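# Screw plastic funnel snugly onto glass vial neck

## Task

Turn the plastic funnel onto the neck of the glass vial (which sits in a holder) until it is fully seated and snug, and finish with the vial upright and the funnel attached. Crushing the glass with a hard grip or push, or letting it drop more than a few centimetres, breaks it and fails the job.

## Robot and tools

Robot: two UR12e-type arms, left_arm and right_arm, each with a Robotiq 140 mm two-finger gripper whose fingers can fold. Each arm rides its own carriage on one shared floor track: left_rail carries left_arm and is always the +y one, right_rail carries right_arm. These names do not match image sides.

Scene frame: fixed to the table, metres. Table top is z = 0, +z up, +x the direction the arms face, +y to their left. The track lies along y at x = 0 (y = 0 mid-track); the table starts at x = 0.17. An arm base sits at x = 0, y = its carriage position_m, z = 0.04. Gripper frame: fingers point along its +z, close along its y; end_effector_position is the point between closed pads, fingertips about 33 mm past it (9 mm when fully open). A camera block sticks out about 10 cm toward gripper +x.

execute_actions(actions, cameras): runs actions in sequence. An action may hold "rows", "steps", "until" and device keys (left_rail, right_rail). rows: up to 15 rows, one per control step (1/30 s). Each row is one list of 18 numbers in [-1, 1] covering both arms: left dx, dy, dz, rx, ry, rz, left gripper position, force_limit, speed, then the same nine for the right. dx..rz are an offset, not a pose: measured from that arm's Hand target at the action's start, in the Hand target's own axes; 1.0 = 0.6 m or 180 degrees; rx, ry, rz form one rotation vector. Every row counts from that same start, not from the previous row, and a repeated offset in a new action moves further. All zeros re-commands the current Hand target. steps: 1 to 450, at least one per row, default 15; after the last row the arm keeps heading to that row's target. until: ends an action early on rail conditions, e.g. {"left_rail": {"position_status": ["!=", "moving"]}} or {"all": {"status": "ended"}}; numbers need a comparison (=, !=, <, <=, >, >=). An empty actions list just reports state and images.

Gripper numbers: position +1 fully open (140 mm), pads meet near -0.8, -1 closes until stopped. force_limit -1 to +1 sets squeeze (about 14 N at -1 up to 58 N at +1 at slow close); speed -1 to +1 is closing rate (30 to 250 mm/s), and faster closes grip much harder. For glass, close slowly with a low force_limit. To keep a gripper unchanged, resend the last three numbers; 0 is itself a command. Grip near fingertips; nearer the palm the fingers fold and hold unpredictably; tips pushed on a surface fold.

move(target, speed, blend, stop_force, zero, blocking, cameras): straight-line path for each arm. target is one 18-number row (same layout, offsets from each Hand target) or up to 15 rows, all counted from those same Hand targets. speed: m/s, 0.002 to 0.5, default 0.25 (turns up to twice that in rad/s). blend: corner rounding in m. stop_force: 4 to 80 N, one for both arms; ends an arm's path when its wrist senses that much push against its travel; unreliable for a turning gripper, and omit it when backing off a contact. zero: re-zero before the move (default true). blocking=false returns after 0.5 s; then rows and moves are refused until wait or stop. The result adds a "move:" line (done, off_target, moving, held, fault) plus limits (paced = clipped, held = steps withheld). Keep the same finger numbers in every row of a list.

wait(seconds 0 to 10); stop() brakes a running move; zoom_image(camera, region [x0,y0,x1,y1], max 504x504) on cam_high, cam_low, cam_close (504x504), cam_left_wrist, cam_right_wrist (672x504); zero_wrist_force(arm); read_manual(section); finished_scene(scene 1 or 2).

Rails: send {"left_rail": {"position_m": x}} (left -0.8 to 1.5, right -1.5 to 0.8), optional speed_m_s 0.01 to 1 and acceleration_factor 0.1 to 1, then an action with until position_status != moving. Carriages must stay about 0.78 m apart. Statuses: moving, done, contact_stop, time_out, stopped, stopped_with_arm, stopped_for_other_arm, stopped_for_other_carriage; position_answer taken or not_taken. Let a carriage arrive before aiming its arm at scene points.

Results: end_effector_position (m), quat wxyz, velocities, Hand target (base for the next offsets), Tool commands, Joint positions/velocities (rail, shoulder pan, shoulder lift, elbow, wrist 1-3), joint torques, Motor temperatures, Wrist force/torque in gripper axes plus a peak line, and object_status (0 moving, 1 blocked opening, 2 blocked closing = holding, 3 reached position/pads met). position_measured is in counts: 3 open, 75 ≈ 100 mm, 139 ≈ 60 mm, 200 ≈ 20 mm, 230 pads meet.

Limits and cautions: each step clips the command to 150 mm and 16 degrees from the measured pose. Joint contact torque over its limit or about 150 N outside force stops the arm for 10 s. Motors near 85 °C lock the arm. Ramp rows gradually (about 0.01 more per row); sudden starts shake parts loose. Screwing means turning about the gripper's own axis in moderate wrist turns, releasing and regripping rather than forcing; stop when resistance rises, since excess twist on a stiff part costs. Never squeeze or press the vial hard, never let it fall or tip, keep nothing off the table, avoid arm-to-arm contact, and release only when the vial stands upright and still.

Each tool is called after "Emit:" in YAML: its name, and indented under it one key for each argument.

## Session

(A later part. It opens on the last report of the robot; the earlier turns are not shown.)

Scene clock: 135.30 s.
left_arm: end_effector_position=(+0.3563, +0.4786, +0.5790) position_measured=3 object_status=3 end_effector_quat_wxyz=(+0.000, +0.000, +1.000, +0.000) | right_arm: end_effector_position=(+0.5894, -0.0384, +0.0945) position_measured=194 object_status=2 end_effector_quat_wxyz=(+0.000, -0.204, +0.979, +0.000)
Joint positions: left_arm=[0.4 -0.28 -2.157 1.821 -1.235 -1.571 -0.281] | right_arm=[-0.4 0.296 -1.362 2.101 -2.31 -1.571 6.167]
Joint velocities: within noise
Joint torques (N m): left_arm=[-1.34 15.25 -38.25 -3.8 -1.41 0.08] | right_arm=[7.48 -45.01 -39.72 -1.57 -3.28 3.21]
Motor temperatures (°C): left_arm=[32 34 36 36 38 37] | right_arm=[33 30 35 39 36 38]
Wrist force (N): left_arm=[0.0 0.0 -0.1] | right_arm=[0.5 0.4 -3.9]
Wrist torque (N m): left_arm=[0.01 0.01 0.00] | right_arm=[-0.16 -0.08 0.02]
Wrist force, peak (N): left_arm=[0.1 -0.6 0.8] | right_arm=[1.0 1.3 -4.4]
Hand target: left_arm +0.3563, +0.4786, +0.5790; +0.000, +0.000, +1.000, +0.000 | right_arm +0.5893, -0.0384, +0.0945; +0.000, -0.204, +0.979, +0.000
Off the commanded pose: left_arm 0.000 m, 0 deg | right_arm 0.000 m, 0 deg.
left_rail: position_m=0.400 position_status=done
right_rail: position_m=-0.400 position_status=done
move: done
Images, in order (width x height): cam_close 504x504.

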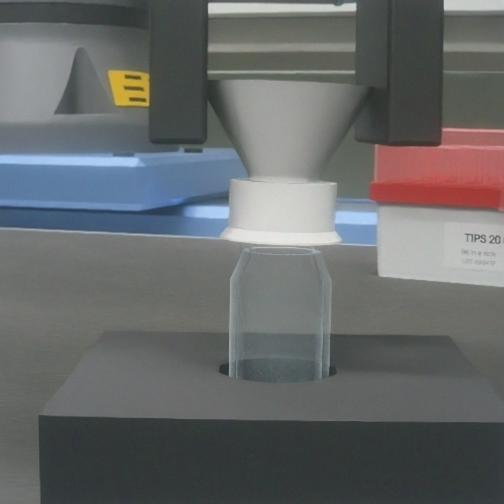

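Emit:
move:
  target: [0,0,0,0,0,0,1,-1,-1,0,0,0,0,0,0,-0.2,-0.3,-1]
  cameras: ["cam_close"]

Emit:
move:
  target:
    - [0,0,0,0,0,0,1,-1,-1,0,0,0,0,0,-0.47,-0.2,-0.3,-1]
    - [0,0,0,0,0,0,1,-1,-1,0,0,0,0,0,-0.96,-0.2,-0.3,-1]
  speed: 0.5
  cameras: []

Emit:
move:
  target:
    - [0,0,0,0,0,0,1,-1,-1,0,0,0,0,0,-0.47,-0.2,-0.3,-1]
    - [0,0,0,0,0,0,1,-1,-1,0,0,0,0,0,-0.96,-0.2,-0.3,-1]
  speed: 0.5
  cameras: ["cam_close","cam_right_wrist"]

Scene clock: 137.73 s.
left_arm: end_effector_position=(+0.3563, +0.4786, +0.5790) position_measured=3 object_status=3 end_effector_quat_wxyz=(+0.000, +0.000, +1.000, +0.000) | right_arm: end_effector_position=(+0.5893, -0.0384, +0.0945) position_measured=154 object_status=0 end_effector_quat_wxyz=(+0.000, -0.204, +0.979, +0.000)
Joint positions: left_arm=[0.4 -0.28 -2.157 1.821 -1.235 -1.571 -0.281] | right_arm=[-0.4 0.296 -1.362 2.101 -2.31 -1.571 6.167]
Joint velocities: within noise
Joint torques (N m): left_arm=[-1.41 15.15 -38.94 -4.31 -1.48 -0.26] | right_arm=[7.13 -54.98 -36.65 -2.36 -2.68 2.98]
Motor temperatures (°C): left_arm=[32 34 36 36 38 37] | right_arm=[33 30 35 39 36 38]
Wrist force (N): left_arm=[0.2 -0.4 0.4] | right_arm=[0.3 -0.2 0.2]
Wrist torque (N m): left_arm=[-0.09 -0.04 0.00] | right_arm=[-0.08 -0.06 0.01]
Wrist force, peak (N): left_arm=[0.5 0.2 0.5] | right_arm=[0.4 0.9 -4.6]
Hand target: left_arm +0.3563, +0.4786, +0.5790; +0.000, +0.000, +1.000, +0.000 | right_arm +0.5893, -0.0384, +0.0945; +0.000, -0.204, +0.979, +0.000
Off the commanded pose: left_arm 0.000 m, 0 deg | right_arm 0.000 m, 0 deg.
left_rail: position_m=0.400 position_status=done
right_rail: position_m=-0.400 position_status=done
move: done
Images, in order (width x height): cam_close 504x504.

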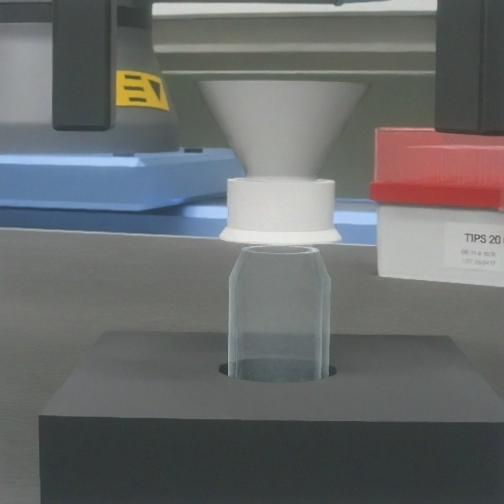

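Scene clock: 142.20 s.
left_arm: end_effector_position=(+0.3563, +0.4786, +0.5790) position_measured=3 object_status=3 end_effector_quat_wxyz=(+0.000, +0.000, +1.000, +0.000) | right_arm: end_effector_position=(+0.5893, -0.0384, +0.0945) position_measured=154 object_status=3 end_effector_quat_wxyz=(+0.000, +0.990, +0.142, +0.000)
Joint positions: left_arm=[0.4 -0.28 -2.157 1.821 -1.235 -1.571 -0.28] | right_arm=[-0.4 0.296 -1.362 2.102 -2.31 -1.571 3.152]
Joint velocities: within noise
Joint torques (N m): left_arm=[-1.88 15.59 -38.85 -3.95 -1.59 -0.32] | right_arm=[-12.84 -78.12 -30.53 -1.84 3.75 -3.06]
Motor temperatures (°C): left_arm=[32 34 36 36 38 37] | right_arm=[33 30 35 39 36 38]
Wrist force (N): left_arm=[0.1 -0.3 0.2] | right_arm=[0.2 -0.3 0.6]
Wrist torque (N m): left_arm=[-0.08 -0.02 0.00] | right_arm=[-0.11 -0.03 0.00]
Wrist force, peak (N): left_arm=[0.9 0.2 0.4] | right_arm=[1.1 -0.5 0.7]
Hand target: left_arm +0.3563, +0.4786, +0.5790; +0.000, +0.000, +1.000, +0.000 | right_arm +0.5893, -0.0384, +0.0945; +0.000, +0.990, +0.142, +0.000
Off the commanded pose: left_arm 0.000 m, 0 deg | right_arm 0.000 m, 0 deg.
left_rail: position_m=0.400 position_status=done
right_rail: position_m=-0.400 position_status=done
move: done
No camera images: "cameras" was empty.

Scene clock: 146.67 s.
left_arm: end_effector_position=(+0.3563, +0.4786, +0.5790) position_measured=3 object_status=3 end_effector_quat_wxyz=(+0.000, +0.000, +1.000, +0.000) | right_arm: end_effector_position=(+0.5893, -0.0384, +0.0945) position_measured=154 object_status=3 end_effector_quat_wxyz=(+0.000, -0.080, +0.997, +0.000)
Joint positions: left_arm=[0.4 -0.28 -2.157 1.821 -1.235 -1.571 -0.281] | right_arm=[-0.4 0.296 -1.362 2.102 -2.31 -1.571 0.136]
Joint velocities: within noise
Joint torques (N m): left_arm=[-2.18 14.56 -39.16 -4.24 -1.85 -0.16] | right_arm=[-13.61 -77.2 -30.27 -1.85 3.55 -3.28]
Motor temperatures (°C): left_arm=[32 34 36 36 38 37] | right_arm=[33 30 35 39 36 38]
Wrist force (N): left_arm=[0.2 0.0 0.5] | right_arm=[0.5 -0.6 0.4]
Wrist torque (N m): left_arm=[0.00 -0.04 0.00] | right_arm=[-0.17 -0.11 0.01]
Wrist force, peak (N): left_arm=[0.1 -0.5 0.8] | right_arm=[0.8 -0.8 0.5]
Hand target: left_arm +0.3563, +0.4786, +0.5790; +0.000, +0.000, +1.000, +0.000 | right_arm +0.5893, -0.0384, +0.0945; +0.000, -0.080, +0.997, +0.000
Off the commanded pose: left_arm 0.000 m, 0 deg | right_arm 0.000 m, 0 deg.
left_rail: position_m=0.400 position_status=done
right_rail: position_m=-0.400 position_status=done
move: done
Images, in order (width x height): cam_close 504x504, cam_right_wrist 672x504.

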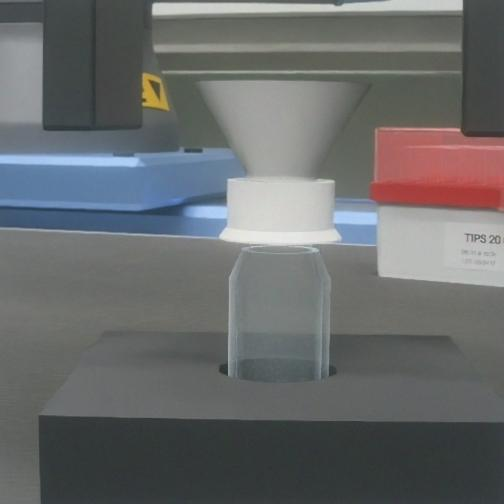

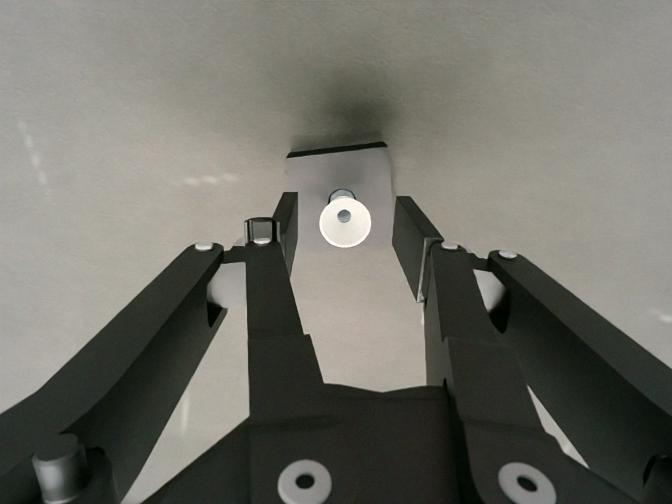

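Emit:
move:
  target: [0,0,0,0,0,0,1,-1,-1,0,0,0,0,0,0,-1,-0.3,-1]
  cameras: []

Emit:
wait:
  seconds: 0.7
  cameras: ["cam_close"]

Emit:
move:
  target:
    - [0,0,0,0,0,0,1,-1,-1,-0.0008,-0.0003,0.0005,0,0,0.25,-1,-0.3,-1]
    - [0,0,0,0,0,0,1,-1,-1,-0.0012,-0.0012,0.001,0,0,0.5,-1,-0.3,-1]
  speed: 0.3
  cameras: ["cam_close"]

Emit:
zoom_image:
  camera: "cam_close"
  region: [180, 20, 380, 280]

Scene clock: 148.57 s.
left_arm: end_effector_position=(+0.3563, +0.4786, +0.5790) position_measured=3 object_status=3 end_effector_quat_wxyz=(+0.000, +0.000, +1.000, +0.000) | right_arm: end_effector_position=(+0.5893, -0.0384, +0.0945) position_measured=195 object_status=0 end_effector_quat_wxyz=(+0.000, -0.080, +0.997, +0.000)
Joint positions: left_arm=[0.4 -0.28 -2.157 1.821 -1.235 -1.571 -0.281] | right_arm=[-0.4 0.296 -1.362 2.102 -2.31 -1.571 0.135]
Joint velocities: within noise
Joint torques (N m): left_arm=[-3.01 12.86 -39.24 -4.05 -1.28 -0.11] | right_arm=[-13.72 -77.68 -32.63 -2.91 3.63 -3.23]
Motor temperatures (°C): left_arm=[32 34 36 36 38 37] | right_arm=[33 30 35 39 36 38]
Wrist force (N): left_arm=[0.1 -0.3 0.4] | right_arm=[0.2 -0.5 -0.8]
Wrist torque (N m): left_arm=[-0.07 -0.02 0.00] | right_arm=[-0.16 -0.04 0.01]
Wrist force, peak (N): left_arm=[-0.1 0.2 0.9] | right_arm=[-0.1 0.0 -1.0]
Hand target: left_arm +0.3563, +0.4786, +0.5790; +0.000, +0.000, +1.000, +0.000 | right_arm +0.5893, -0.0384, +0.0945; +0.000, -0.080, +0.997, +0.000
Off the commanded pose: left_arm 0.000 m, 0 deg | right_arm 0.000 m, 0 deg.
left_rail: position_m=0.400 position_status=done
right_rail: position_m=-0.400 position_status=done
move: done
No camera images: "cameras" was empty.

Scene clock: 149.27 s.
left_arm: end_effector_position=(+0.3563, +0.4786, +0.5790) position_measured=3 object_status=3 end_effector_quat_wxyz=(+0.000, +0.000, +1.000, +0.000) | right_arm: end_effector_position=(+0.5893, -0.0384, +0.0945) position_measured=195 object_status=2 end_effector_quat_wxyz=(+0.000, -0.080, +0.997, +0.000)
Joint positions: left_arm=[0.4 -0.28 -2.157 1.821 -1.235 -1.571 -0.281] | right_arm=[-0.4 0.296 -1.362 2.102 -2.31 -1.571 0.135]
Joint velocities: within noise
Joint torques (N m): left_arm=[-0.12 15.41 -39.18 -4.16 -1.48 -0.05] | right_arm=[-12.94 -75.78 -33.58 -3.39 3.52 -3.23]
Motor temperatures (°C): left_arm=[32 34 36 36 38 37] | right_arm=[33 30 35 39 36 38]
Wrist force (N): left_arm=[0.0 0.0 0.3] | right_arm=[0.1 -0.1 -0.3]
Wrist torque (N m): left_arm=[0.01 0.01 0.00] | right_arm=[-0.08 -0.02 0.01]
Wrist force, peak (N): left_arm=[0.6 0.0 0.4] | right_arm=[0.0 -0.3 -1.1]
Hand target: left_arm +0.3563, +0.4786, +0.5790; +0.000, +0.000, +1.000, +0.000 | right_arm +0.5893, -0.0384, +0.0945; +0.000, -0.080, +0.997, +0.000
Tool commands: left_gripper/position=+1.0 left_gripper/force_limit=-1.0 left_gripper/speed=-1.0 right_gripper/position=-1.0 right_gripper/force_limit=-0.3 right_gripper/speed=-1.0
Off the commanded pose: left_arm 0.000 m, 0 deg | right_arm 0.000 m, 0 deg.
left_rail: position_m=0.400 position_status=done
right_rail: position_m=-0.400 position_status=done
wait: 0.70 s
Images, in order (width x height): cam_close 504x504.

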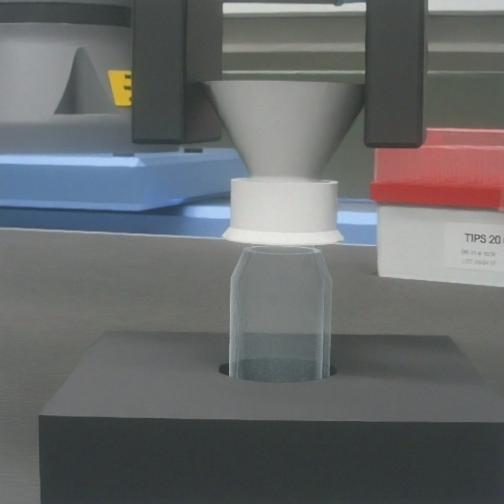

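Scene clock: 153.07 s.
left_arm: end_effector_position=(+0.3563, +0.4786, +0.5790) position_measured=3 object_status=3 end_effector_quat_wxyz=(+0.000, +0.000, +1.000, +0.000) | right_arm: end_effector_position=(+0.5902, -0.0390, +0.0939) position_measured=195 object_status=2 end_effector_quat_wxyz=(+0.000, +0.648, +0.761, +0.000)
Joint positions: left_arm=[0.4 -0.28 -2.157 1.821 -1.235 -1.571 -0.281] | right_arm=[-0.4 0.294 -1.361 2.101 -2.311 -1.571 1.705]
Joint velocities: within noise
Joint torques (N m): left_arm=[-2.23 15.4 -39.48 -4 -1.64 -0.13] | right_arm=[8.58 -43.55 -39.07 -1.17 -2.81 3.05]
Motor temperatures (°C): left_arm=[32 34 36 36 38 37] | right_arm=[33 30 35 39 36 38]
Wrist force (N): left_arm=[0.1 -0.4 0.0] | right_arm=[0.4 0.3 -6.8]
Wrist torque (N m): left_arm=[-0.09 -0.03 0.00] | right_arm=[0.00 -0.06 -0.04]
Wrist force, peak (N): left_arm=[-0.1 -0.2 0.9] | right_arm=[0.5 0.7 -7.8]
Hand target: left_arm +0.3563, +0.4786, +0.5790; +0.000, +0.000, +1.000, +0.000 | right_arm +0.5902, -0.0390, +0.0939; +0.000, +0.648, +0.761, +0.000
Off the commanded pose: left_arm 0.000 m, 0 deg | right_arm 0.000 m, 0 deg.
left_rail: position_m=0.400 position_status=done
right_rail: position_m=-0.400 position_status=done
move: done
Images, in order (width x height): cam_close 504x504.

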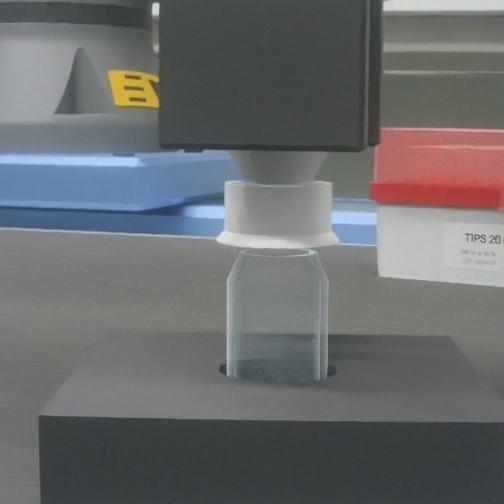

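Scaled by 1.938 from the camera's 504x504 image, which has a finer 720x720 frame.

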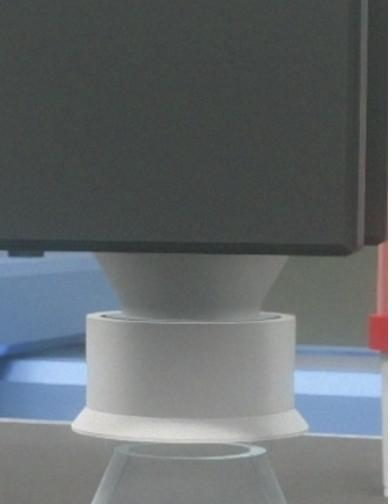

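Continue with smaller descent, in 45° steps to watch torque.

Emit:
move:
  target:
    - [0,0,0,0,0,0,1,-1,-1,0.0002,-0.0007,0.0003,0,0,0.25,-1,-0.3,-1]
    - [0,0,0,0,0,0,1,-1,-1,0.0011,-0.0011,0.0007,0,0,0.48,-1,-0.3,-1]
  speed: 0.3
  cameras: ["cam_close"]

Emit:
zoom_image:
  camera: "cam_close"
  region: [180, 20, 380, 280]

Scene clock: 157.23 s.
left_arm: end_effector_position=(+0.3563, +0.4786, +0.5790) position_measured=3 object_status=3 end_effector_quat_wxyz=(+0.000, +0.000, +1.000, +0.000) | right_arm: end_effector_position=(+0.5894, -0.0385, +0.0935) position_measured=195 object_status=2 end_effector_quat_wxyz=(+0.000, +0.994, +0.111, +0.000)
Joint positions: left_arm=[0.4 -0.28 -2.157 1.821 -1.235 -1.571 -0.281] | right_arm=[-0.4 0.296 -1.361 2.102 -2.312 -1.571 3.214]
Joint velocities: within noise
Joint torques (N m): left_arm=[-0.95 14.67 -38.97 -4.2 -1.3 -0.6] | right_arm=[6.77 -43.4 -39.19 -0.95 -3.07 3.19]
Motor temperatures (°C): left_arm=[32 34 36 36 38 37] | right_arm=[33 30 35 39 36 38]
Wrist force (N): left_arm=[0.2 -0.3 0.0] | right_arm=[0.0 -0.2 -7.8]
Wrist torque (N m): left_arm=[-0.07 -0.05 0.00] | right_arm=[-0.03 -0.02 -0.06]
Wrist force, peak (N): left_arm=[0.2 -0.9 0.3] | right_arm=[0.1 0.2 -9.1]
Hand target: left_arm +0.3563, +0.4786, +0.5790; +0.000, +0.000, +1.000, +0.000 | right_arm +0.5894, -0.0385, +0.0935; +0.000, +0.994, +0.111, +0.000
Off the commanded pose: left_arm 0.000 m, 0 deg | right_arm 0.000 m, 0 deg.
left_rail: position_m=0.400 position_status=done
right_rail: position_m=-0.400 position_status=done
move: done
Images, in order (width x height): cam_close 504x504.

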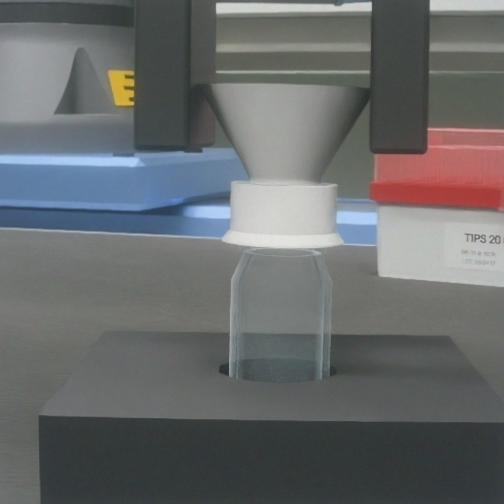

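Scaled by 1.938 from the camera's 504x504 image, which has a finer 720x720 frame.

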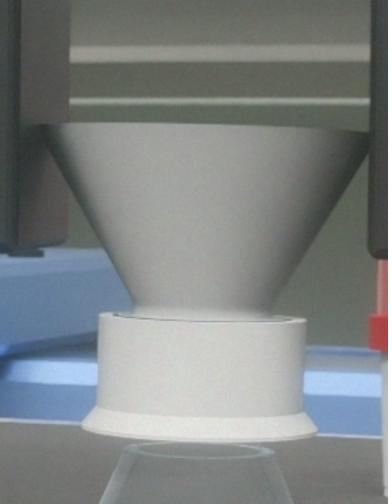

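Emit:
move:
  target:
    - [0,0,0,0,0,0,1,-1,-1,-0.0008,-0.0003,-0.0002,0,0,0.25,-1,-0.3,-1]
    - [0,0,0,0,0,0,1,-1,-1,-0.0012,-0.0012,0,0,0,0.5,-1,-0.3,-1]
  speed: 0.3
  cameras: ["cam_close"]

Emit:
move:
  target:
    - [0,0,0,0,0,0,1,-1,-1,0.0002,-0.0007,0.0002,0,0,0.25,-1,-0.3,-1]
    - [0,0,0,0,0,0,1,-1,-1,0.0011,-0.0011,0.0004,0,0,0.48,-1,-0.3,-1]
  speed: 0.3
  cameras: ["cam_close"]

Emit:
zoom_image:
  camera: "cam_close"
  region: [180, 20, 380, 280]

Scene clock: 162.17 s.
left_arm: end_effector_position=(+0.3563, +0.4786, +0.5790) position_measured=3 object_status=3 end_effector_quat_wxyz=(+0.000, +0.000, +1.000, +0.000) | right_arm: end_effector_position=(+0.5886, -0.0379, +0.0935) position_measured=195 object_status=2 end_effector_quat_wxyz=(+0.000, +0.781, -0.624, +0.000)
Joint positions: left_arm=[0.4 -0.28 -2.157 1.821 -1.235 -1.571 -0.281] | right_arm=[-0.4 0.297 -1.362 2.103 -2.313 -1.571 4.786]
Joint velocities: within noise
Joint torques (N m): left_arm=[-3.68 15.37 -39.41 -4.1 -1.72 -0.36] | right_arm=[8.82 -46.56 -40.41 -0.94 -2.99 3.17]
Motor temperatures (°C): left_arm=[32 34 36 36 38 37] | right_arm=[33 30 35 39 36 38]
Wrist force (N): left_arm=[0.3 -0.2 0.0] | right_arm=[0.8 -1.0 -3.0]
Wrist torque (N m): left_arm=[-0.04 -0.06 0.00] | right_arm=[0.05 -0.08 -0.03]
Wrist force, peak (N): left_arm=[-0.1 -0.5 0.7] | right_arm=[0.2 0.0 -9.3]
Hand target: left_arm +0.3563, +0.4786, +0.5790; +0.000, +0.000, +1.000, +0.000 | right_arm +0.5886, -0.0379, +0.0935; +0.000, +0.781, -0.624, +0.000
Off the commanded pose: left_arm 0.000 m, 0 deg | right_arm 0.000 m, 0 deg.
left_rail: position_m=0.400 position_status=done
right_rail: position_m=-0.400 position_status=done
move: done
Images, in order (width x height): cam_close 504x504.

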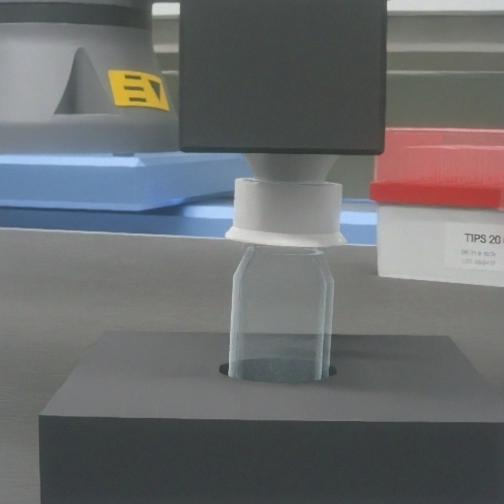

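Scene clock: 165.83 s.
left_arm: end_effector_position=(+0.3563, +0.4786, +0.5790) position_measured=3 object_status=3 end_effector_quat_wxyz=(+0.000, +0.000, +1.000, +0.000) | right_arm: end_effector_position=(+0.5895, -0.0389, +0.0932) position_measured=195 object_status=2 end_effector_quat_wxyz=(+0.000, -0.146, +0.989, +0.002)
Joint positions: left_arm=[0.4 -0.28 -2.157 1.821 -1.235 -1.571 -0.281] | right_arm=[-0.4 0.293 -1.361 2.103 -2.313 -1.568 6.285]
Joint velocities: within noise
Joint torques (N m): left_arm=[-2.62 14.88 -39.24 -4.2 -1.61 -0.24] | right_arm=[-14.27 -73.65 -26.2 -6.13 3.08 3.23]
Motor temperatures (°C): left_arm=[32 34 36 36 38 37] | right_arm=[33 30 35 39 36 38]
Wrist force (N): left_arm=[0.1 -0.2 0.5] | right_arm=[-0.1 0.5 -6.5]
Wrist torque (N m): left_arm=[-0.04 -0.01 0.00] | right_arm=[-0.11 -0.01 -0.04]
Wrist force, peak (N): left_arm=[0.5 -0.1 0.8] | right_arm=[0.3 0.5 -7.1]
Hand target: left_arm +0.3563, +0.4786, +0.5790; +0.000, +0.000, +1.000, +0.000 | right_arm +0.5893, -0.0384, +0.0932; +0.000, -0.142, +0.990, +0.000
Off the commanded pose: left_arm 0.000 m, 0 deg | right_arm 0.000 m, 0 deg.
left_rail: position_m=0.400 position_status=done
right_rail: position_m=-0.400 position_status=done
joint sent to its limit (right arm) — joint 7 (wrist 3), upper limit.
move: done
Images, in order (width x height): cam_close 504x504.

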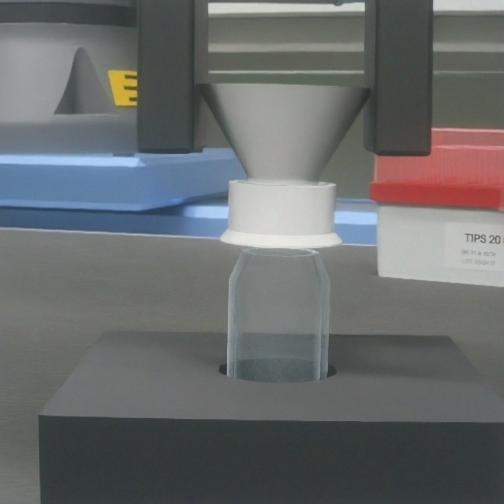

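Scaled by 1.938 from the camera's 504x504 image, which has a finer 720x720 frame.

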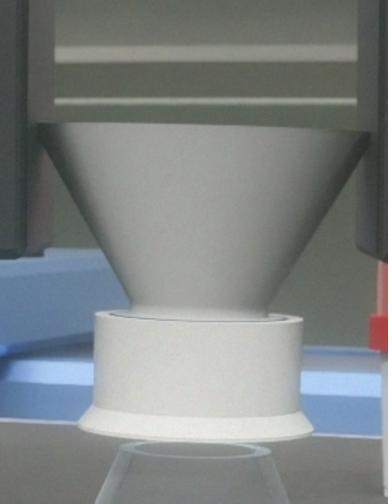

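Emit:
move:
  target: [0,0,0,0,0,0,1,-1,-1,0,0,0,0,0,0,-0.2,-0.3,-1]
  cameras: ["cam_close"]

Emit:
zoom_image:
  camera: "cam_close"
  region: [180, 120, 380, 400]

Emit:
move:
  target:
    - [0,0,0,0,0,0,1,-1,-1,0,0,0,0,0,-0.47,-0.2,-0.3,-1]
    - [0,0,0,0,0,0,1,-1,-1,0,0,0,0,0,-0.96,-0.2,-0.3,-1]
  speed: 0.5
  cameras: ["cam_low"]

Emit:
zoom_image:
  camera: "cam_low"
  region: [200, 200, 450, 450]

Emit:
move:
  target:
    - [0,0,0,0,0,0,1,-1,-1,0,0,0,0,0,-0.47,-0.2,-0.3,-1]
    - [0,0,0,0,0,0,1,-1,-1,0,0,0,0,0,-0.96,-0.2,-0.3,-1]
  speed: 0.5
  cameras: ["cam_close"]

Scene clock: 168.50 s.
left_arm: end_effector_position=(+0.3563, +0.4786, +0.5790) position_measured=3 object_status=3 end_effector_quat_wxyz=(+0.000, +0.000, +1.000, +0.000) | right_arm: end_effector_position=(+0.5895, -0.0389, +0.0932) position_measured=154 object_status=0 end_effector_quat_wxyz=(+0.000, -0.145, +0.989, +0.001)
Joint positions: left_arm=[0.4 -0.28 -2.157 1.821 -1.235 -1.571 -0.281] | right_arm=[-0.4 0.293 -1.361 2.103 -2.313 -1.568 6.285]
Joint velocities: within noise
Joint torques (N m): left_arm=[-2.79 16.09 -39.09 -4.01 -1.91 -0.22] | right_arm=[2.1 -70.57 -38.44 -1.66 -0.48 2.94]
Motor temperatures (°C): left_arm=[32 34 36 36 38 37] | right_arm=[33 30 35 39 36 38]
Wrist force (N): left_arm=[0.3 -0.4 0.1] | right_arm=[0.2 -0.1 0.1]
Wrist torque (N m): left_arm=[-0.08 -0.05 0.00] | right_arm=[-0.07 -0.03 0.00]
Wrist force, peak (N): left_arm=[0.2 -0.3 0.7] | right_arm=[0.4 0.2 -7.1]
Hand target: left_arm +0.3563, +0.4786, +0.5790; +0.000, +0.000, +1.000, +0.000 | right_arm +0.5893, -0.0384, +0.0932; +0.000, -0.142, +0.990, +0.000
Off the commanded pose: left_arm 0.000 m, 0 deg | right_arm 0.001 m, 0 deg.
left_rail: position_m=0.400 position_status=done
right_rail: position_m=-0.400 position_status=done
joint sent to its limit (right arm) — joint 7 (wrist 3), upper limit.
move: done
Images, in order (width x height): cam_close 504x504.

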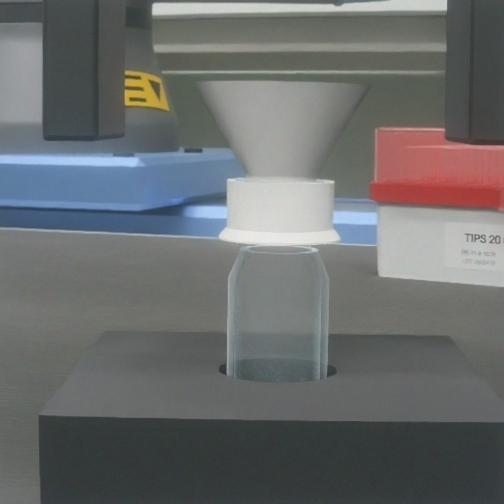

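Scaled by 1.800 from the camera's 504x504 image, which has a finer 720x720 frame.

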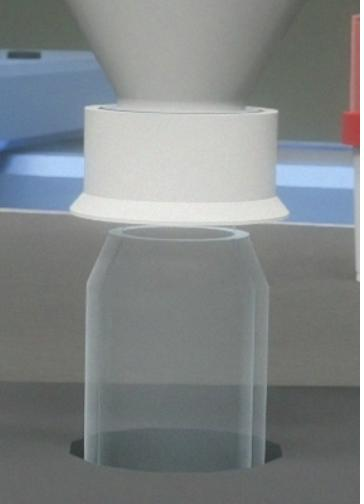

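Scene clock: 172.97 s.
left_arm: end_effector_position=(+0.3563, +0.4786, +0.5790) position_measured=3 object_status=3 end_effector_quat_wxyz=(+0.000, +0.000, +1.000, +0.000) | right_arm: end_effector_position=(+0.5893, -0.0384, +0.0932) position_measured=154 object_status=3 end_effector_quat_wxyz=(+0.000, +0.997, +0.080, +0.000)
Joint positions: left_arm=[0.4 -0.28 -2.157 1.821 -1.235 -1.571 -0.281] | right_arm=[-0.4 0.296 -1.361 2.102 -2.313 -1.571 3.277]
Joint velocities: within noise
Joint torques (N m): left_arm=[-2.68 13.46 -39.17 -4.32 -1.63 -0.14] | right_arm=[-13.22 -78.04 -30.41 -1.86 3.86 -2.75]
Motor temperatures (°C): left_arm=[32 34 36 36 38 37] | right_arm=[33 30 35 39 36 38]
Wrist force (N): left_arm=[-0.1 -0.4 0.0] | right_arm=[0.0 0.0 0.6]
Wrist torque (N m): left_arm=[-0.10 0.03 0.00] | right_arm=[-0.04 0.01 0.00]
Wrist force, peak (N): left_arm=[-0.6 -0.1 0.7] | right_arm=[0.8 -0.3 1.0]
Hand target: left_arm +0.3563, +0.4786, +0.5790; +0.000, +0.000, +1.000, +0.000 | right_arm +0.5893, -0.0384, +0.0932; +0.000, +0.997, +0.080, +0.000
Off the commanded pose: left_arm 0.000 m, 0 deg | right_arm 0.000 m, 0 deg.
left_rail: position_m=0.400 position_status=done
right_rail: position_m=-0.400 position_status=done
move: done
Images, in order (width x height): cam_low 504x504.

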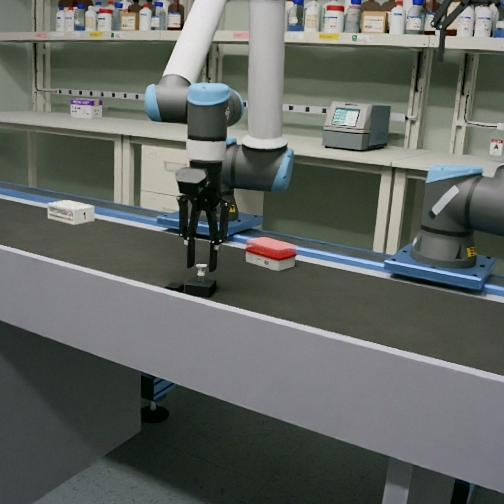

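Scaled by 2.016 from the camera's 504x504 image, which has a finer 720x720 frame.

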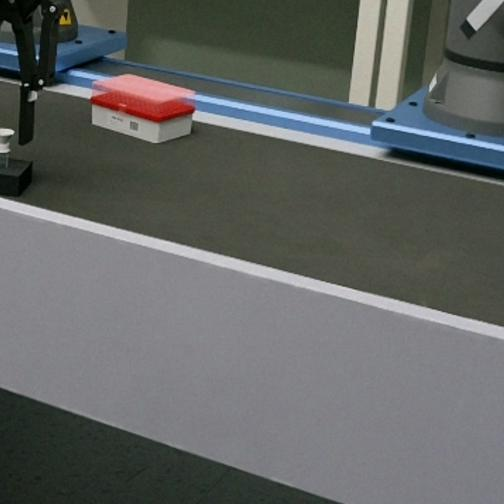

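Scene clock: 177.43 s.
left_arm: end_effector_position=(+0.3563, +0.4786, +0.5790) position_measured=3 object_status=3 end_effector_quat_wxyz=(+0.000, +0.000, +1.000, +0.000) | right_arm: end_effector_position=(+0.5893, -0.0384, +0.0932) position_measured=154 object_status=3 end_effector_quat_wxyz=(+0.000, -0.017, +1.000, +0.000)
Joint positions: left_arm=[0.4 -0.28 -2.157 1.821 -1.235 -1.571 -0.281] | right_arm=[-0.4 0.296 -1.361 2.102 -2.313 -1.571 0.261]
Joint velocities: within noise
Joint torques (N m): left_arm=[-1.15 14.1 -39.73 -4.67 -1.71 -0.09] | right_arm=[-13.44 -78.23 -29.53 -1.66 3.76 -3.21]
Motor temperatures (°C): left_arm=[32 34 36 36 38 37] | right_arm=[33 30 35 39 36 38]
Wrist force (N): left_arm=[0.2 -0.1 0.2] | right_arm=[-0.2 0.0 0.7]
Wrist torque (N m): left_arm=[-0.03 -0.04 0.00] | right_arm=[-0.01 0.04 0.02]
Wrist force, peak (N): left_arm=[0.4 -0.3 0.7] | right_arm=[0.7 -0.7 0.7]
Hand target: left_arm +0.3563, +0.4786, +0.5790; +0.000, +0.000, +1.000, +0.000 | right_arm +0.5893, -0.0384, +0.0932; +0.000, -0.017, +1.000, +0.000
Off the commanded pose: left_arm 0.000 m, 0 deg | right_arm 0.000 m, 0 deg.
left_rail: position_m=0.400 position_status=done
right_rail: position_m=-0.400 position_status=done
move: done
Images, in order (width x height): cam_close 504x504.

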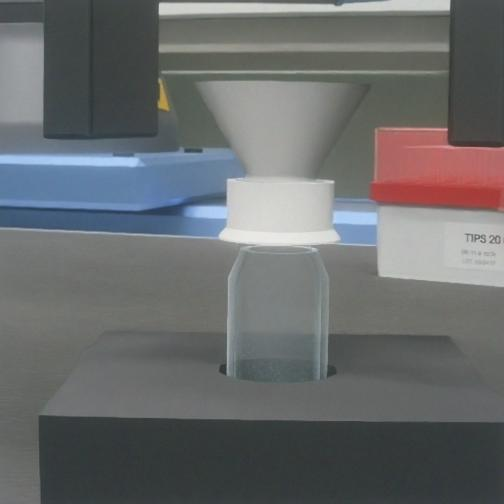

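Emit:
move:
  target: [0,0,0,0,0,0,1,-1,-1,0,0,0,0,0,0,-1,-0.1,-1]
  cameras: []

Emit:
wait:
  seconds: 0.7
  cameras: ["cam_close"]

Emit:
move:
  target: [0,0,0,0,0,0,1,-1,-1,-0.0008,-0.0003,0.0015,0,0,0.25,-1,-0.1,-1]
  speed: 0.15
  cameras: ["cam_close"]

Emit:
zoom_image:
  camera: "cam_close"
  region: [180, 120, 380, 400]

Scene clock: 180.90 s.
left_arm: end_effector_position=(+0.3563, +0.4786, +0.5790) position_measured=3 object_status=3 end_effector_quat_wxyz=(+0.000, +0.000, +1.000, +0.000) | right_arm: end_effector_position=(+0.5893, -0.0384, +0.0932) position_measured=195 object_status=0 end_effector_quat_wxyz=(+0.000, -0.017, +1.000, +0.000)
Joint positions: left_arm=[0.4 -0.28 -2.157 1.821 -1.235 -1.571 -0.281] | right_arm=[-0.4 0.296 -1.361 2.102 -2.313 -1.571 0.261]
Joint velocities: within noise
Joint torques (N m): left_arm=[-3.04 14.68 -39.8 -4.27 -1.89 -0.01] | right_arm=[-13.87 -76.9 -35.32 -3.84 3.62 -3.16]
Motor temperatures (°C): left_arm=[32 34 36 36 38 37] | right_arm=[33 30 35 39 36 38]
Wrist force (N): left_arm=[-0.2 -0.2 0.3] | right_arm=[-0.1 -0.2 -0.1]
Wrist torque (N m): left_arm=[-0.05 0.04 0.01] | right_arm=[-0.07 0.03 0.01]
Wrist force, peak (N): left_arm=[0.2 0.0 0.8] | right_arm=[0.5 -0.2 -1.3]
Hand target: left_arm +0.3563, +0.4786, +0.5790; +0.000, +0.000, +1.000, +0.000 | right_arm +0.5893, -0.0384, +0.0932; +0.000, -0.017, +1.000, +0.000
Off the commanded pose: left_arm 0.000 m, 0 deg | right_arm 0.000 m, 0 deg.
left_rail: position_m=0.400 position_status=done
right_rail: position_m=-0.400 position_status=done
move: done
No camera images: "cameras" was empty.

Scene clock: 181.60 s.
left_arm: end_effector_position=(+0.3563, +0.4786, +0.5790) position_measured=3 object_status=3 end_effector_quat_wxyz=(+0.000, +0.000, +1.000, +0.000) | right_arm: end_effector_position=(+0.5893, -0.0384, +0.0932) position_measured=195 object_status=2 end_effector_quat_wxyz=(+0.000, -0.017, +1.000, +0.000)
Joint positions: left_arm=[0.4 -0.28 -2.157 1.821 -1.235 -1.571 -0.28] | right_arm=[-0.4 0.296 -1.361 2.102 -2.313 -1.571 0.261]
Joint velocities: within noise
Joint torques (N m): left_arm=[-2.76 15.4 -39.77 -4.57 -1.84 -0.31] | right_arm=[-13.23 -76.35 -36.09 -4.41 3.53 -3.21]
Motor temperatures (°C): left_arm=[32 34 36 36 38 37] | right_arm=[33 30 35 39 36 38]
Wrist force (N): left_arm=[0.5 0.0 0.3] | right_arm=[0.0 -0.4 -1.0]
Wrist torque (N m): left_arm=[0.00 -0.10 0.00] | right_arm=[-0.12 0.00 0.01]
Wrist force, peak (N): left_arm=[0.4 -0.6 0.5] | right_arm=[0.3 -0.7 -1.1]
Hand target: left_arm +0.3563, +0.4786, +0.5790; +0.000, +0.000, +1.000, +0.000 | right_arm +0.5893, -0.0384, +0.0932; +0.000, -0.017, +1.000, +0.000
Tool commands: left_gripper/position=+1.0 left_gripper/force_limit=-1.0 left_gripper/speed=-1.0 right_gripper/position=-1.0 right_gripper/force_limit=-0.1 right_gripper/speed=-1.0
Off the commanded pose: left_arm 0.000 m, 0 deg | right_arm 0.000 m, 0 deg.
left_rail: position_m=0.400 position_status=done
right_rail: position_m=-0.400 position_status=done
wait: 0.70 s
Images, in order (width x height): cam_close 504x504.

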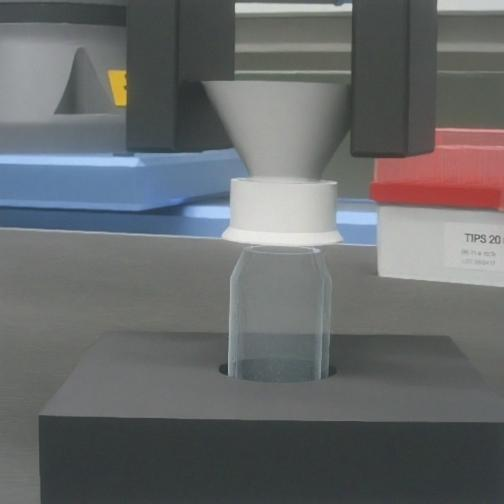

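Scene clock: 184.73 s.
left_arm: end_effector_position=(+0.3563, +0.4786, +0.5790) position_measured=3 object_status=3 end_effector_quat_wxyz=(+0.000, +0.000, +1.000, +0.000) | right_arm: end_effector_position=(+0.5898, -0.0387, +0.0923) position_measured=195 object_status=2 end_effector_quat_wxyz=(+0.000, +0.367, +0.930, +0.000)
Joint positions: left_arm=[0.4 -0.28 -2.157 1.821 -1.235 -1.571 -0.28] | right_arm=[-0.4 0.295 -1.359 2.103 -2.314 -1.571 1.046]
Joint velocities: within noise
Joint torques (N m): left_arm=[-2.13 14.94 -40.84 -4.33 -1.83 -0.2] | right_arm=[6.72 -43.11 -36.78 -6.09 -2.87 2.9]
Motor temperatures (°C): left_arm=[32 34 36 36 38 37] | right_arm=[33 30 35 39 35 38]
Wrist force (N): left_arm=[0.0 0.1 0.1] | right_arm=[0.5 0.1 -7.5]
Wrist torque (N m): left_arm=[0.03 0.00 0.01] | right_arm=[-0.09 -0.09 -0.04]
Wrist force, peak (N): left_arm=[0.7 -0.5 -0.1] | right_arm=[0.0 0.0 -8.9]
Hand target: left_arm +0.3563, +0.4786, +0.5790; +0.000, +0.000, +1.000, +0.000 | right_arm +0.5898, -0.0386, +0.0923; +0.000, +0.367, +0.930, +0.000
Off the commanded pose: left_arm 0.000 m, 0 deg | right_arm 0.000 m, 0 deg.
left_rail: position_m=0.400 position_status=done
right_rail: position_m=-0.400 position_status=done
move: done
Images, in order (width x height): cam_close 504x504.

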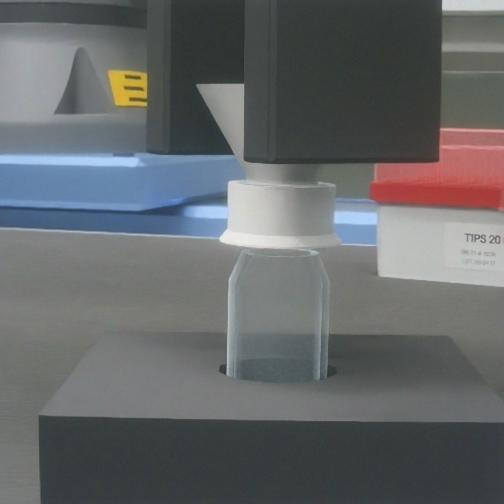

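Scaled by 1.800 from the camera's 504x504 image, which has a finer 720x720 frame.

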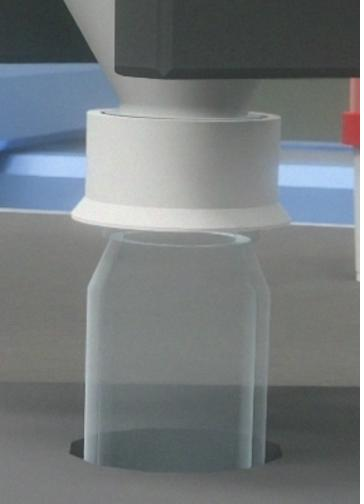

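Emit:
move:
  target: [0,0,0,0,0,0,1,-1,-1,-0.0001,-0.0004,0.0008,0,0,0.11,-1,-0.1,-1]
  speed: 0.15
  cameras: ["cam_close"]

Emit:
zoom_image:
  camera: "cam_close"
  region: [200, 220, 360, 400]

Emit:
move:
  target: [0,0,0,0,0,0,1,-1,-1,-0.0001,-0.0004,0.0004,0,0,0.11,-1,-0.1,-1]
  speed: 0.15
  cameras: ["cam_close"]

Emit:
zoom_image:
  camera: "cam_close"
  region: [200, 220, 360, 400]

Scene clock: 188.23 s.
left_arm: end_effector_position=(+0.3563, +0.4786, +0.5790) position_measured=3 object_status=3 end_effector_quat_wxyz=(+0.000, +0.000, +1.000, +0.000) | right_arm: end_effector_position=(+0.5897, -0.0389, +0.0918) position_measured=195 object_status=2 end_effector_quat_wxyz=(+0.000, +0.521, +0.853, +0.000)
Joint positions: left_arm=[0.4 -0.28 -2.157 1.821 -1.235 -1.571 -0.28] | right_arm=[-0.4 0.295 -1.359 2.103 -2.315 -1.571 1.391]
Joint velocities: within noise
Joint torques (N m): left_arm=[-1.7 14.14 -39.91 -4.27 -1.99 -0.16] | right_arm=[7.73 -42.41 -31.46 -6.44 -3.16 2.92]
Motor temperatures (°C): left_arm=[32 34 36 36 38 37] | right_arm=[33 30 35 39 35 38]
Wrist force (N): left_arm=[0.3 0.0 0.7] | right_arm=[0.0 -0.1 -8.4]
Wrist torque (N m): left_arm=[0.00 -0.07 0.00] | right_arm=[-0.04 0.01 -0.05]
Wrist force, peak (N): left_arm=[0.3 0.0 0.7] | right_arm=[0.3 0.2 -9.0]
Hand target: left_arm +0.3563, +0.4786, +0.5790; +0.000, +0.000, +1.000, +0.000 | right_arm +0.5897, -0.0388, +0.0919; +0.000, +0.521, +0.853, +0.000
Off the commanded pose: left_arm 0.000 m, 0 deg | right_arm 0.000 m, 0 deg.
left_rail: position_m=0.400 position_status=done
right_rail: position_m=-0.400 position_status=done
move: done
Images, in order (width x height): cam_close 504x504.

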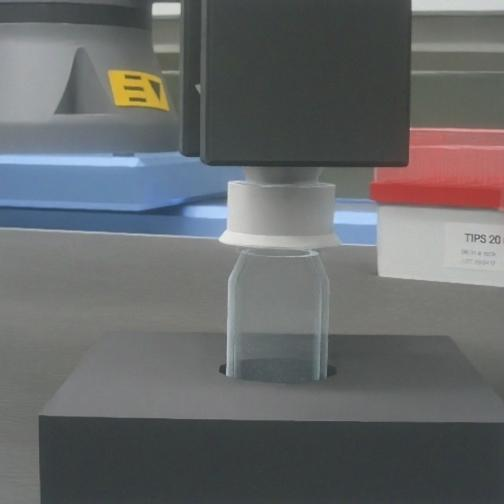

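Scaled by 2.800 from the camera's 504x504 image, which has a finer 720x720 frame.

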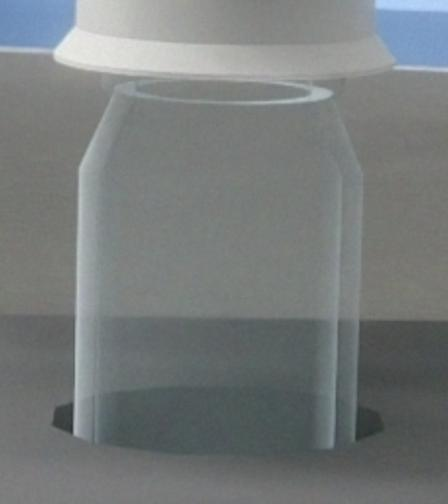

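Scene clock: 189.90 s.
left_arm: end_effector_position=(+0.3563, +0.4786, +0.5790) position_measured=3 object_status=3 end_effector_quat_wxyz=(+0.000, +0.000, +1.000, +0.000) | right_arm: end_effector_position=(+0.5895, -0.0390, +0.0916) position_measured=195 object_status=2 end_effector_quat_wxyz=(+0.000, +0.660, +0.751, +0.000)
Joint positions: left_arm=[0.4 -0.28 -2.157 1.821 -1.235 -1.571 -0.281] | right_arm=[-0.4 0.295 -1.359 2.104 -2.316 -1.571 1.737]
Joint velocities: within noise
Joint torques (N m): left_arm=[-4.52 14.92 -40.06 -4.3 -2.01 -0.29] | right_arm=[6.66 -58.7 -31.19 -6.06 -2.88 2.95]
Motor temperatures (°C): left_arm=[32 34 36 36 38 37] | right_arm=[33 30 35 39 35 38]
Wrist force (N): left_arm=[0.5 -0.2 0.3] | right_arm=[0.7 -0.1 -7.9]
Wrist torque (N m): left_arm=[-0.05 -0.10 0.00] | right_arm=[-0.08 -0.09 -0.05]
Wrist force, peak (N): left_arm=[0.1 0.0 0.9] | right_arm=[0.3 0.0 -8.9]
Hand target: left_arm +0.3563, +0.4786, +0.5790; +0.000, +0.000, +1.000, +0.000 | right_arm +0.5895, -0.0390, +0.0916; +0.000, +0.660, +0.751, +0.000
Off the commanded pose: left_arm 0.000 m, 0 deg | right_arm 0.000 m, 0 deg.
left_rail: position_m=0.400 position_status=done
right_rail: position_m=-0.400 position_status=done
move: done
Images, in order (width x height): cam_close 504x504.

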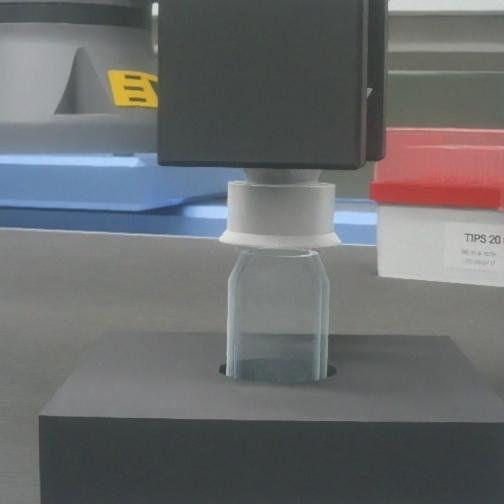

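Scaled by 2.800 from the camera's 504x504 image, which has a finer 720x720 frame.

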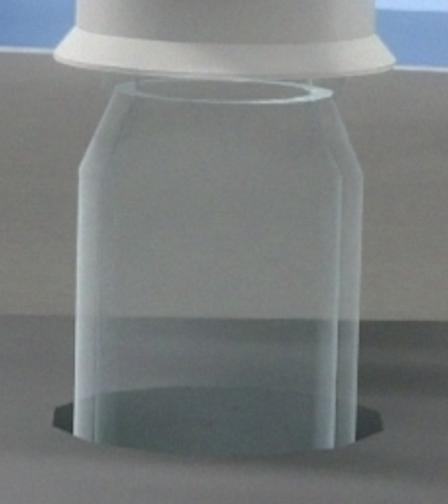

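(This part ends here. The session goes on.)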